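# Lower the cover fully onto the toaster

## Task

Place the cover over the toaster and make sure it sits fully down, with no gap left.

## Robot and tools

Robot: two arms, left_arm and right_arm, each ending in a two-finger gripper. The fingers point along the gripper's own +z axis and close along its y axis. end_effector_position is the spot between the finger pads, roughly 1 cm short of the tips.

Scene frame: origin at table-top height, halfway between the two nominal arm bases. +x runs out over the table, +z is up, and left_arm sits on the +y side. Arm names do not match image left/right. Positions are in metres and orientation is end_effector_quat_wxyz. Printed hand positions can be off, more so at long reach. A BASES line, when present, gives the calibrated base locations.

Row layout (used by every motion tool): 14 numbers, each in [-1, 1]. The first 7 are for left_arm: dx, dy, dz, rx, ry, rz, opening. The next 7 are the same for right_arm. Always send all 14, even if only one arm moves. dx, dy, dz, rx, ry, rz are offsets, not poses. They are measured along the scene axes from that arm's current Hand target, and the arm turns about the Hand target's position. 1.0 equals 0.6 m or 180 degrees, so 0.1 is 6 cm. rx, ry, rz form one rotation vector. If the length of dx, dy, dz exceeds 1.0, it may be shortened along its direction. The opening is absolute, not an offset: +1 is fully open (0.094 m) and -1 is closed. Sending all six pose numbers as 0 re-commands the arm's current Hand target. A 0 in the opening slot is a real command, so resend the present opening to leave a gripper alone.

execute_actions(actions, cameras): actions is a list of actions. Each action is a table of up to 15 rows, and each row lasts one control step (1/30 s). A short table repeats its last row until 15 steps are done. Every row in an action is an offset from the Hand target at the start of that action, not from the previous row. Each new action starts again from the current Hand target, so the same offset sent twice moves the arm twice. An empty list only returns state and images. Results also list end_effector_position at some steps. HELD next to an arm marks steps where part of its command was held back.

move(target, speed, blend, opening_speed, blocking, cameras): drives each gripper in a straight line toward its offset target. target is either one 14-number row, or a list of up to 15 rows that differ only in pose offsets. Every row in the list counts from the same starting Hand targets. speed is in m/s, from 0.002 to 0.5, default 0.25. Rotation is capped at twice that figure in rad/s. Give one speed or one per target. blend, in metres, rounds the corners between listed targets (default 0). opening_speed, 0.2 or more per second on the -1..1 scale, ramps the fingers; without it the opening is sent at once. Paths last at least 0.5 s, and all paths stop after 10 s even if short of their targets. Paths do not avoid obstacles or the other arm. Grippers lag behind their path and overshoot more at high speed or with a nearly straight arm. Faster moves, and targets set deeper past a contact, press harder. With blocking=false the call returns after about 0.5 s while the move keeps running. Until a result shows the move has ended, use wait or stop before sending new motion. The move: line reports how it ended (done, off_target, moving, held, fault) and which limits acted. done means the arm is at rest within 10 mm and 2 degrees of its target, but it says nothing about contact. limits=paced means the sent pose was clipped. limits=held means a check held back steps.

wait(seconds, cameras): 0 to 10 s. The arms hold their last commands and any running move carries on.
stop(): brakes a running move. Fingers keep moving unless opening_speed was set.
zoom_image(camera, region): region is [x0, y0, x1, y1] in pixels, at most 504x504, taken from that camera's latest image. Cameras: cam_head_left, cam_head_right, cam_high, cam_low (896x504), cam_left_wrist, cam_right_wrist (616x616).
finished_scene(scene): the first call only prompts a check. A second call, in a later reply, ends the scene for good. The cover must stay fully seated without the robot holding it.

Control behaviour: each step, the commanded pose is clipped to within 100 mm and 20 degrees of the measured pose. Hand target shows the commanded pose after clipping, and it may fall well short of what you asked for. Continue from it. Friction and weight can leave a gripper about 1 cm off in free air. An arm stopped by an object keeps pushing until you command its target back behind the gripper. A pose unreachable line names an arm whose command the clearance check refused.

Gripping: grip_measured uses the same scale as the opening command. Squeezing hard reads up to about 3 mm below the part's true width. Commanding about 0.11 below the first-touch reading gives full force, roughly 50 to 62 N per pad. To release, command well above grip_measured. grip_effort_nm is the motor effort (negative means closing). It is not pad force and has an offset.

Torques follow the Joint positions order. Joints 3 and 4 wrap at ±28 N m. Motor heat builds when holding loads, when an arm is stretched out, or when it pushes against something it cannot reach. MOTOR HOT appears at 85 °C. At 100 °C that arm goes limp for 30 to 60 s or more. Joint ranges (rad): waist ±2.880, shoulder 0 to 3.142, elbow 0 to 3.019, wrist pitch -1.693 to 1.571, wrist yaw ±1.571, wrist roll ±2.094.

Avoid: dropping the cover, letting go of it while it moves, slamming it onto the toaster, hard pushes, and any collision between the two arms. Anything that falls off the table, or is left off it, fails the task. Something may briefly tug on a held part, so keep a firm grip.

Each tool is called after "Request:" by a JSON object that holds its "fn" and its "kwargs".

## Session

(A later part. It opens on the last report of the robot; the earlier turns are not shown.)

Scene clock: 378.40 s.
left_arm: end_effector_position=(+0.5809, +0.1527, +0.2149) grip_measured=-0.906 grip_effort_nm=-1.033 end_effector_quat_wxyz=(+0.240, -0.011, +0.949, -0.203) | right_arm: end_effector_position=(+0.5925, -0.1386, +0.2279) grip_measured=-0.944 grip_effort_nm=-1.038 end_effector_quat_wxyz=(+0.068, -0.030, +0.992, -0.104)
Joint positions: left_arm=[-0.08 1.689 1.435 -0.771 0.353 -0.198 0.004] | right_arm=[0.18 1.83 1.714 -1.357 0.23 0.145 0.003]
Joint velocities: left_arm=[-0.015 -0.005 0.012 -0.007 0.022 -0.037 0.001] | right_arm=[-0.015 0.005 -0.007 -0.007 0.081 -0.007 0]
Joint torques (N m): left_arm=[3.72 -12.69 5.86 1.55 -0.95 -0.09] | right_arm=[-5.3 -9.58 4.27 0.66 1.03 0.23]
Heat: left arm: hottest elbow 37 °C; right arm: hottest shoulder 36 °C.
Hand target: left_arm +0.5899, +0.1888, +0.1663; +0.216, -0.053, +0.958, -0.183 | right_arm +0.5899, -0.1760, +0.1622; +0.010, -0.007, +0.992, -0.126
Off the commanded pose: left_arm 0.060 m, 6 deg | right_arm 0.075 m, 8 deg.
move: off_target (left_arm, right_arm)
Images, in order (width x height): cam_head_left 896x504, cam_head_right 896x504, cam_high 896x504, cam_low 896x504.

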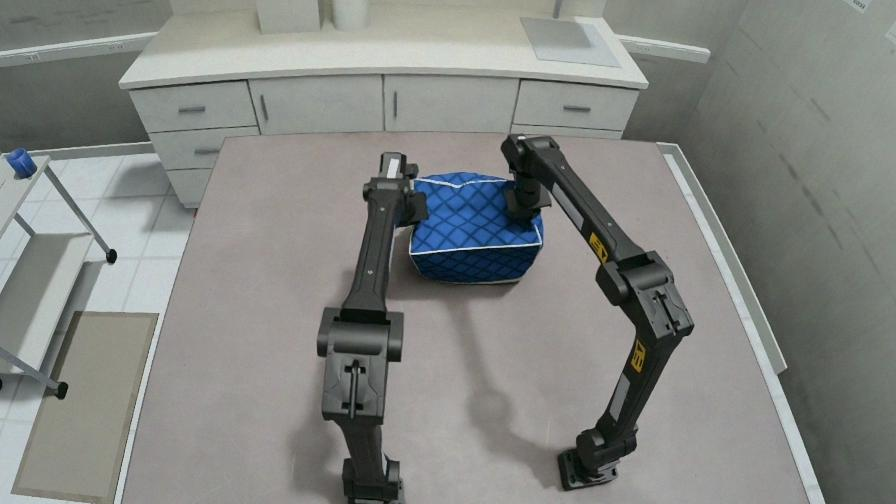

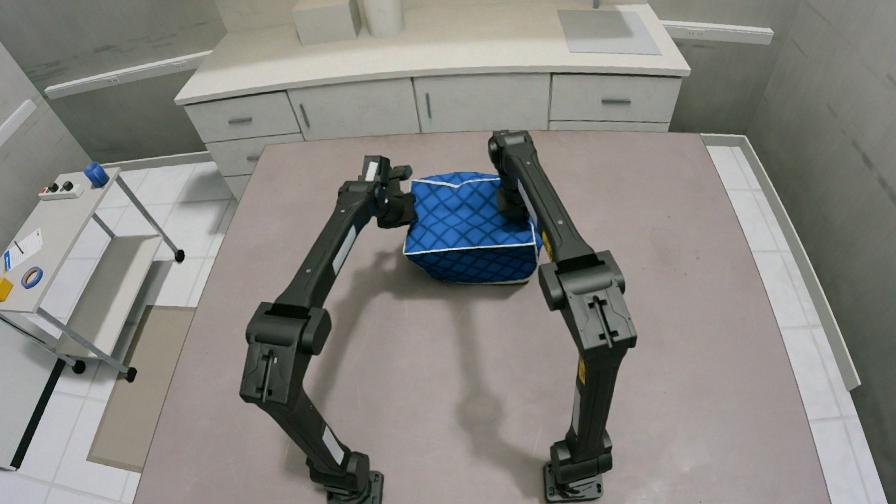

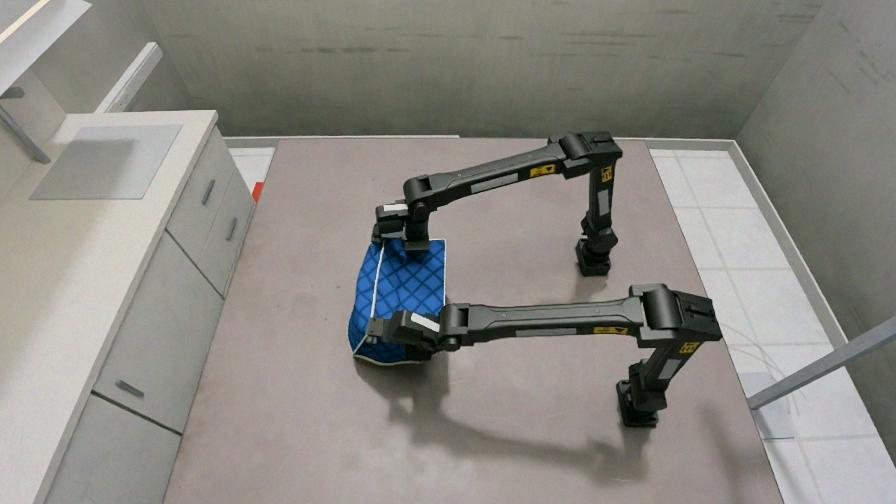

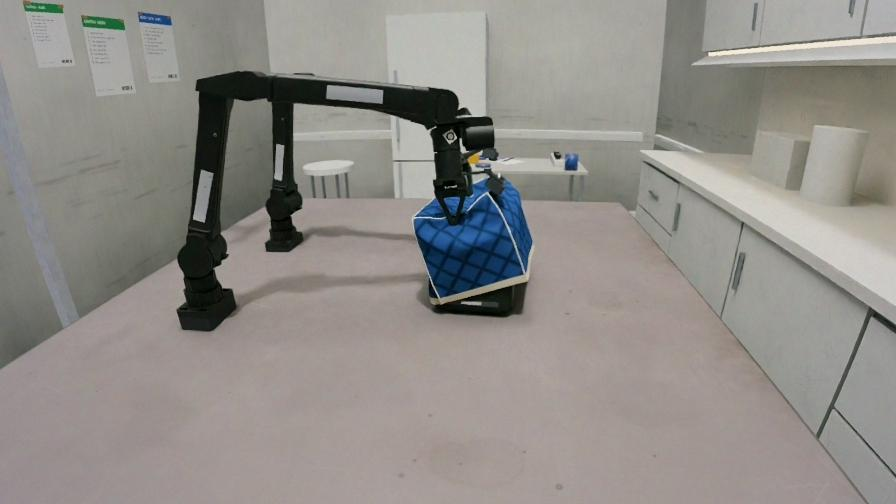

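Request:
{"fn": "move", "kwargs": {"target": [0.02,-0.02,-0.03,0,0.15,0,-1, 0.02,0.02,-0.03,0,0.08,0,-1], "speed": 0.12, "cameras": ["cam_high","cam_low","cam_head_left","cam_head_right"]}}

Request:
{"fn": "zoom_image", "kwargs": {"camera": "cam_low", "region": [340, 60, 640, 340]}}

Scene clock: 387.20 s.
left_arm: end_effector_position=(+0.5904, +0.1510, +0.2135) grip_measured=-0.906 grip_effort_nm=-1.018 end_effector_quat_wxyz=(+0.033, -0.066, +0.980, -0.186) | right_arm: end_effector_position=(+0.5948, -0.1371, +0.2256) grip_measured=-0.945 grip_effort_nm=-1.038 end_effector_quat_wxyz=(-0.038, -0.039, +0.992, -0.111)
Joint positions: left_arm=[-0.079 1.949 1.886 -1.383 0.36 -0.231 0.004] | right_arm=[0.174 1.986 1.941 -1.642 0.206 0.145 0.003]
Joint velocities: left_arm=[-0.015 -0.005 -0.007 0.007 -0.007 -0.037 0] | right_arm=[0.005 0.015 -0.002 0.007 -0.037 0.037 0]
Joint torques (N m): left_arm=[2.49 -13.1 7.51 -0.02 -0.9 -0.02] | right_arm=[-4.37 -7.53 6.9 -0.21 0.38 0.21]
Heat: left arm: hottest elbow 37 °C; right arm: hottest shoulder 35 °C.
Hand target: left_arm +0.6029, +0.1773, +0.1489; -0.013, -0.098, +0.982, -0.164 | right_arm +0.6013, -0.1641, +0.1428; -0.115, -0.023, +0.985, -0.125
Off the commanded pose: left_arm 0.071 m, 7 deg | right_arm 0.086 m, 9 deg.
move: off_target (left_arm, right_arm)
Images, in order (width x height): cam_head_left 896x504, cam_head_right 896x504, cam_high 896x504, cam_low 896x504.

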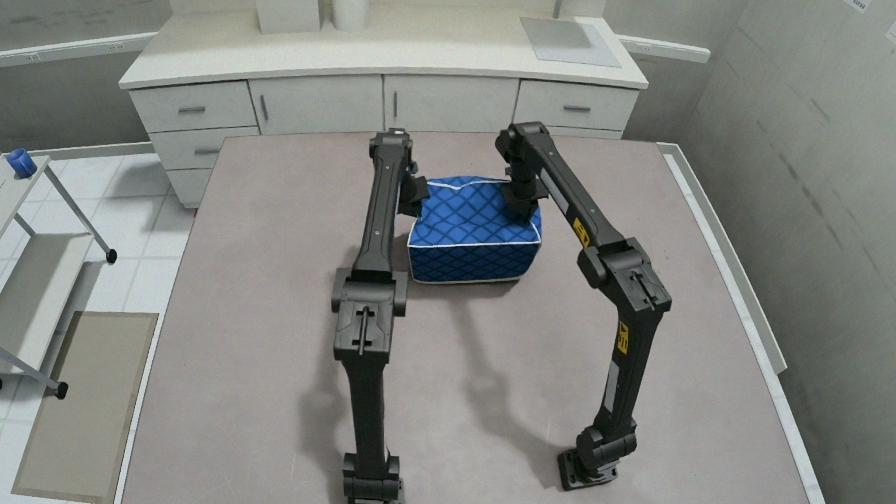

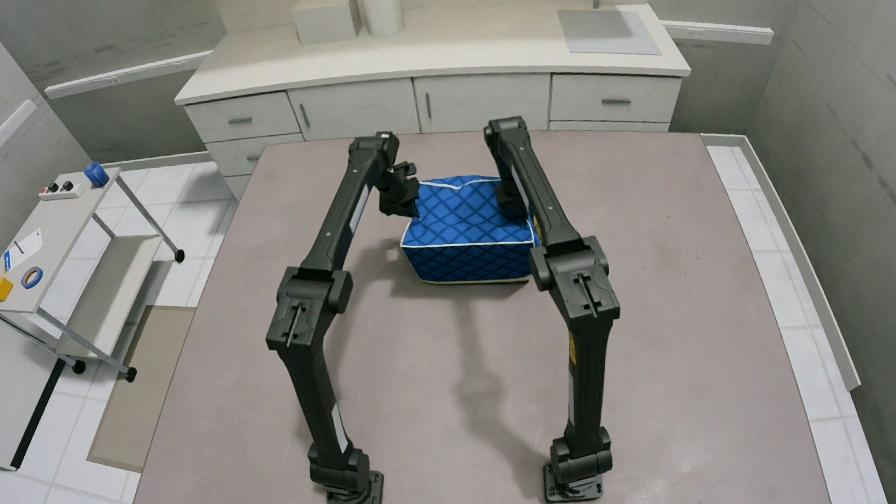

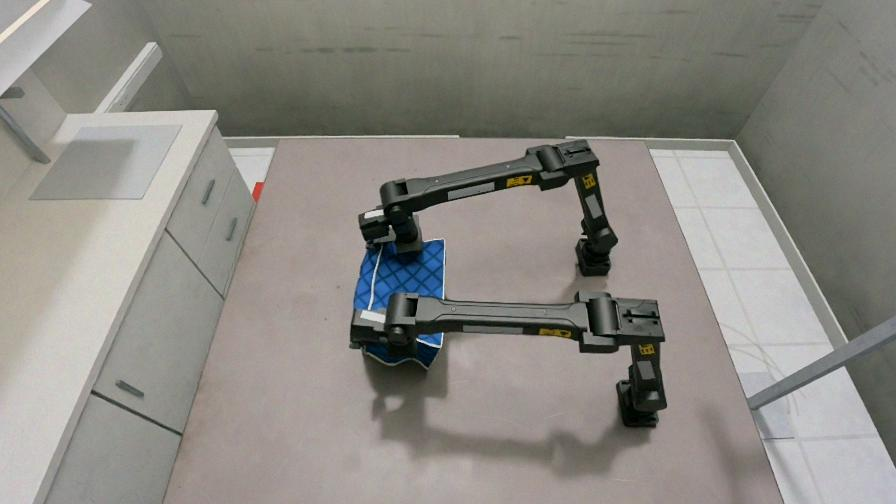

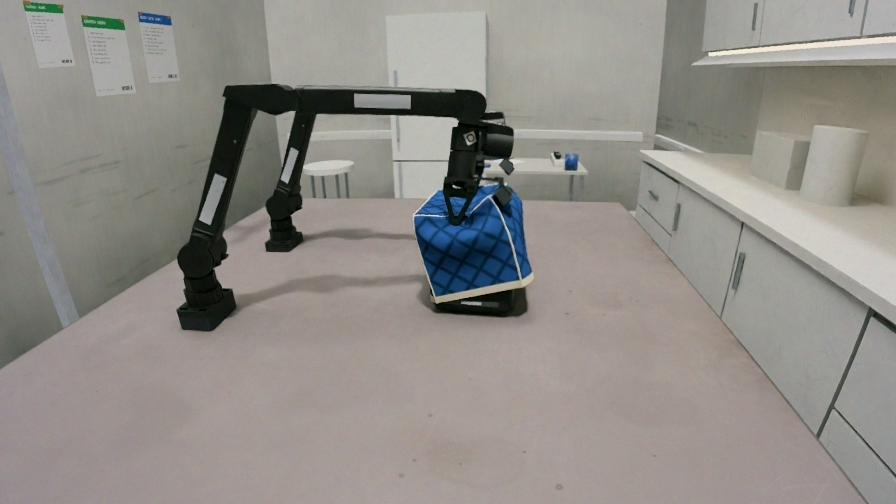

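Scaled by 1.680.

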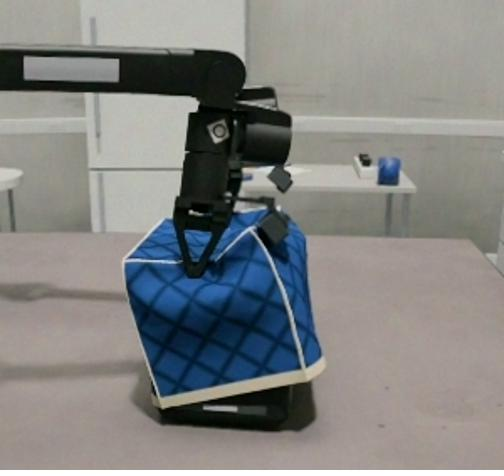

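Request:
{"fn": "move", "kwargs": {"target": [-0.01,-0.03,0.09,0,0,0,-1, -0.01,0.03,0.11,0,0,0,-1], "speed": 0.12, "cameras": []}}

Request:
{"fn": "move", "kwargs": {"target": [0,0,0,0,0,0,0, 0,0,0,0,0,0,0], "opening_speed": 0.8, "cameras": []}}

Request:
{"fn": "move", "kwargs": {"target": [0,0.05,0.2,0,0,0,0, 0,-0.05,0.2,0,0,0,0], "speed": 0.12}}

Request:
{"fn": "zoom_image", "kwargs": {"camera": "cam_low", "region": [340, 60, 640, 340]}}

Request:
{"fn": "zoom_image", "kwargs": {"camera": "cam_head_right", "region": [370, 90, 600, 300]}}

Scene clock: 394.30 s.
left_arm: end_effector_position=(+0.5890, +0.1507, +0.2194) grip_measured=-0.906 grip_effort_nm=-1.028 end_effector_quat_wxyz=(+0.002, -0.086, +0.980, -0.178) | right_arm: end_effector_position=(+0.5937, -0.1365, +0.2302) grip_measured=-0.945 grip_effort_nm=-1.033 end_effector_quat_wxyz=(-0.040, -0.036, +0.993, -0.109)
Joint positions: left_arm=[-0.082 1.986 1.963 -1.482 0.352 -0.263 0.004] | right_arm=[0.174 1.986 1.954 -1.658 0.201 0.15 0.003]
Joint velocities: left_arm=[0.005 -0.005 0.007 -0.007 0.007 -0.022 0] | right_arm=[-0.015 -0.005 0.002 0.012 -0.007 0.022 0]
Joint torques (N m): left_arm=[0.09 -18.02 9.32 -0.54 -0.63 -0.01] | right_arm=[-2.14 -13.22 9.78 -0.69 0.47 0.24]
Heat: left arm: hottest elbow 37 °C; right arm: hottest shoulder 35 °C.
Hand target: left_arm +0.5966, +0.1586, +0.2026; -0.013, -0.098, +0.982, -0.164 | right_arm +0.5964, -0.1460, +0.2094; -0.115, -0.023, +0.985, -0.124
Off the commanded pose: left_arm 0.020 m, 3 deg | right_arm 0.024 m, 9 deg.
joint sent to its limit (right arm) — joint 4 (wrist pitch), lower limit. The joint targets are off in orientation, not in position.
move: off_target (left_arm, right_arm)
No camera images: "cameras" was empty.

Scene clock: 395.93 s.
left_arm: end_effector_position=(+0.5881, +0.1541, +0.2085) grip_measured=-0.003 grip_effort_nm=0.110 end_effector_quat_wxyz=(-0.009, -0.089, +0.982, -0.166) | right_arm: end_effector_position=(+0.5924, -0.1485, +0.2324) grip_measured=-0.003 grip_effort_nm=0.134 end_effector_quat_wxyz=(-0.046, -0.030, +0.991, -0.119)
Joint positions: left_arm=[-0.082 2.002 1.963 -1.492 0.332 -0.264 0.047] | right_arm=[0.16 1.986 1.957 -1.675 0.219 0.151 0.047]
Joint velocities: left_arm=[0.005 0.005 -0.007 -0.002 -0.007 -0.037 0] | right_arm=[0.005 -0.005 -0.007 -0.017 -0.037 0.007 0]
Joint torques (N m): left_arm=[0.26 -20.25 9.52 -0.25 0.11 -0.02] | right_arm=[-0.91 -13.1 9.37 -0.18 -0.14 0.24]
Heat: left arm: hottest elbow 37 °C; right arm: hottest shoulder 35 °C.
Hand target: left_arm +0.5966, +0.1585, +0.2027; -0.013, -0.098, +0.982, -0.164 | right_arm +0.5964, -0.1460, +0.2093; -0.115, -0.023, +0.985, -0.124
Off the commanded pose: left_arm 0.011 m, 1 deg | right_arm 0.023 m, 8 deg.
joint sent to its limit (right arm) — joint 4 (wrist pitch), lower limit. The joint targets are off in orientation, not in position.
move: off_target (left_arm, right_arm)
No camera images: "cameras" was empty.

Scene clock: 397.67 s.
left_arm: end_effector_position=(+0.5928, +0.1780, +0.2877) grip_measured=-0.002 grip_effort_nm=0.110 end_effector_quat_wxyz=(+0.006, -0.105, +0.980, -0.168) | right_arm: end_effector_position=(+0.5887, -0.1698, +0.3003) grip_measured=-0.002 grip_effort_nm=0.085 end_effector_quat_wxyz=(+0.011, -0.041, +0.993, -0.113)
Joint positions: left_arm=[-0.044 2.005 2.176 -1.679 0.332 -0.262 0.047] | right_arm=[0.128 1.879 1.977 -1.675 0.227 0.082 0.047]
Joint velocities: left_arm=[-0.005 -0.015 -0.007 -0.002 -0.022 -0.022 -0.001] | right_arm=[-0.005 -0.005 -0.007 -0.017 0.007 -0.081 0]
Joint torques (N m): left_arm=[1.03 -24.64 10.62 -0.36 0.32 0.11] | right_arm=[-2.02 -16.15 13.89 0.01 0.41 -0.03]
Heat: left arm: hottest elbow 37 °C; right arm: hottest shoulder 35 °C.
Hand target: left_arm +0.5967, +0.1868, +0.3232; -0.012, -0.097, +0.982, -0.165 | right_arm +0.5985, -0.1760, +0.3303; -0.115, -0.023, +0.985, -0.125
Off the commanded pose: left_arm 0.037 m, 2 deg | right_arm 0.031 m, 15 deg.
joint sent to its limit (left arm) — joint 4 (wrist pitch), lower limit. The joint targets are off in orientation, not in position.
joint sent to its limit (right arm) — joint 4 (wrist pitch), lower limit. The joint targets are off in orientation, not in position.
move: off_target (left_arm, right_arm)

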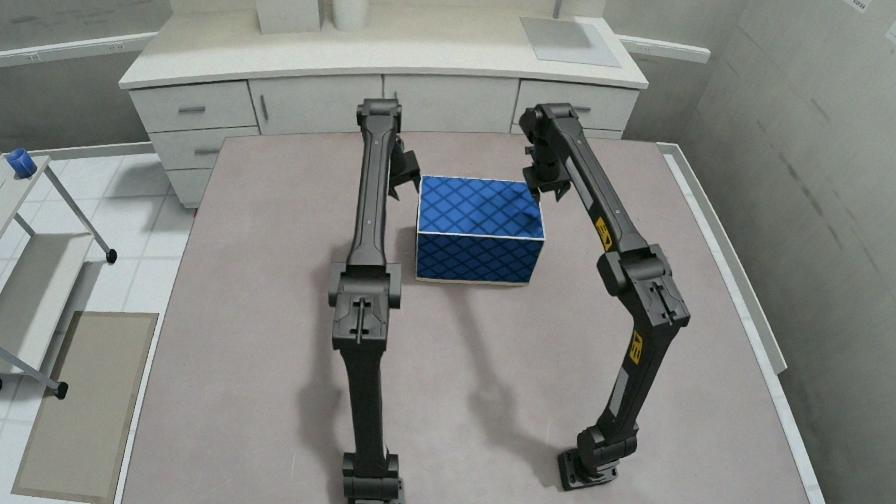

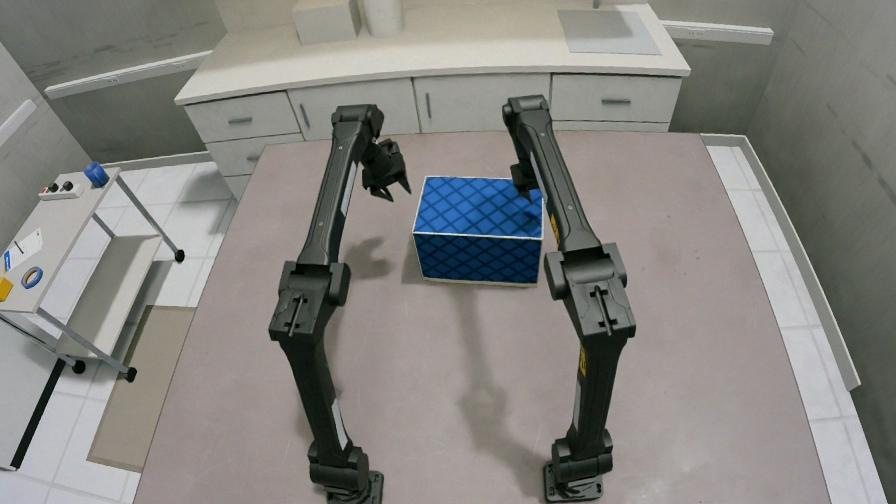

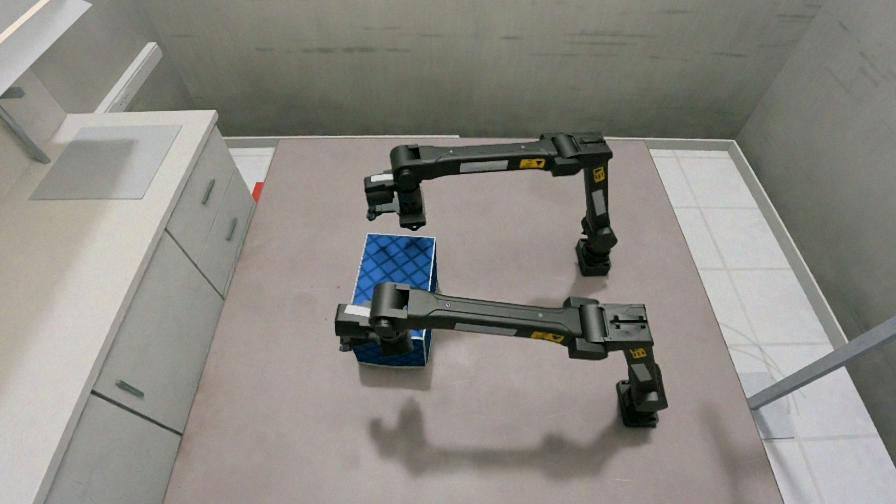

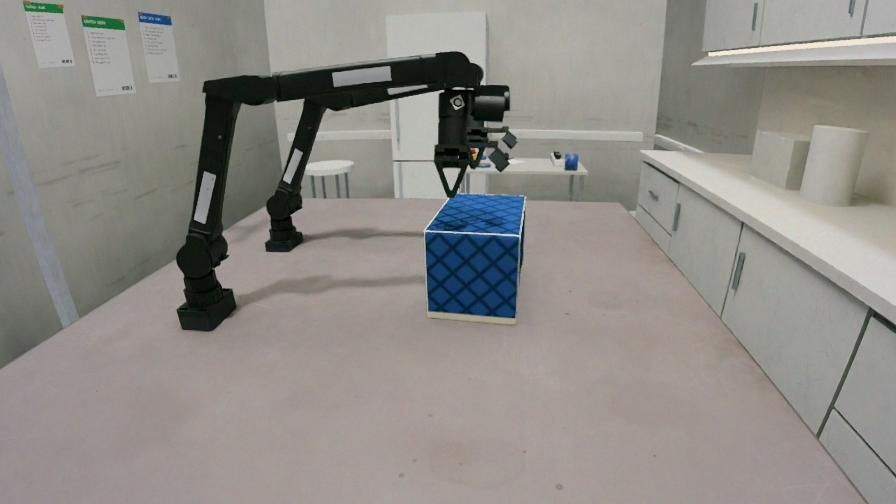

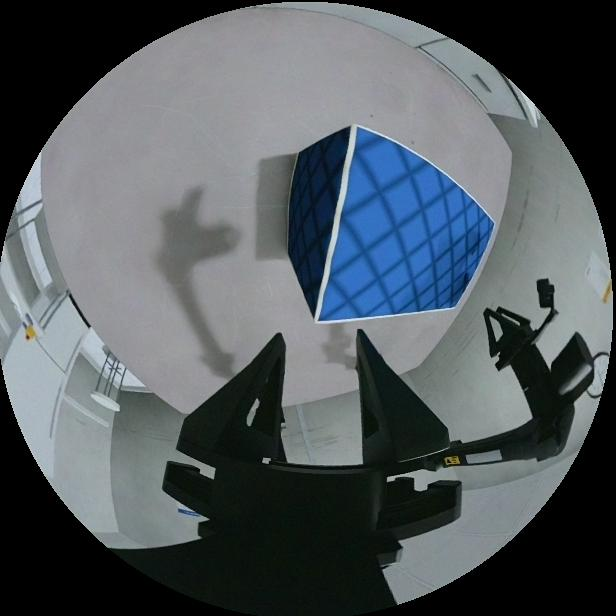

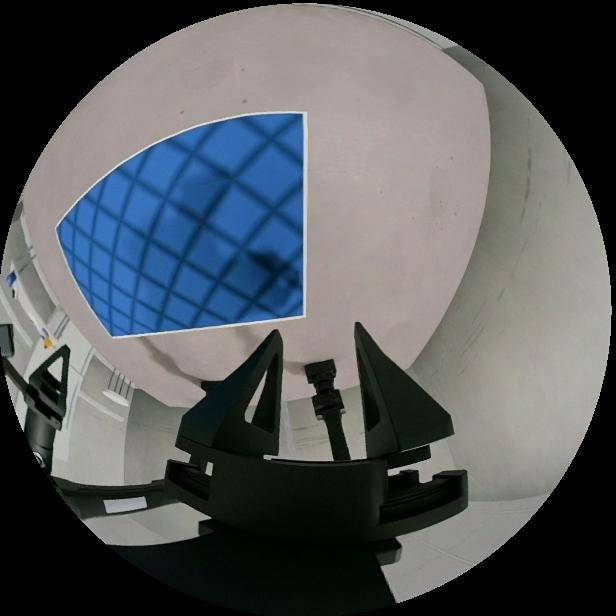

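Scaled by 1.680.

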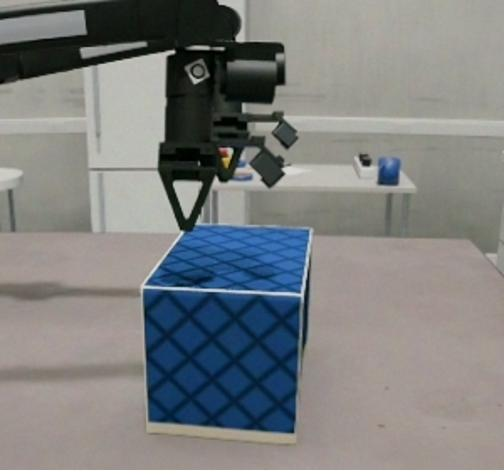

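Scaled by 2.191.

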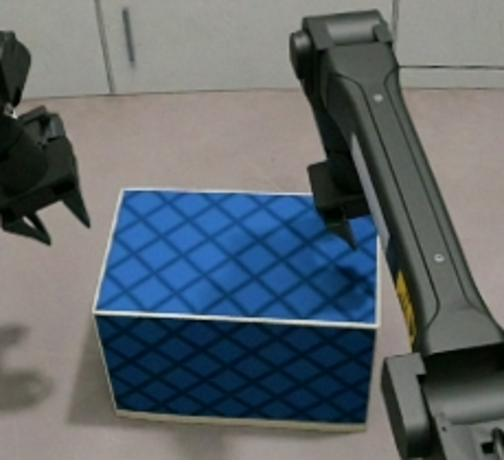

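Perfect: fully seated.

Request:
{"fn": "finished_scene", "kwargs": {"scene": 1}}

This call ended nothing. Check each condition of the task against the scene as it is now, look again where you are not sure, and mend what is not met. Then call finished_scene again.

Request:
{"fn": "finished_scene", "kwargs": {"scene": 1}}

The scene is finished: the task was done.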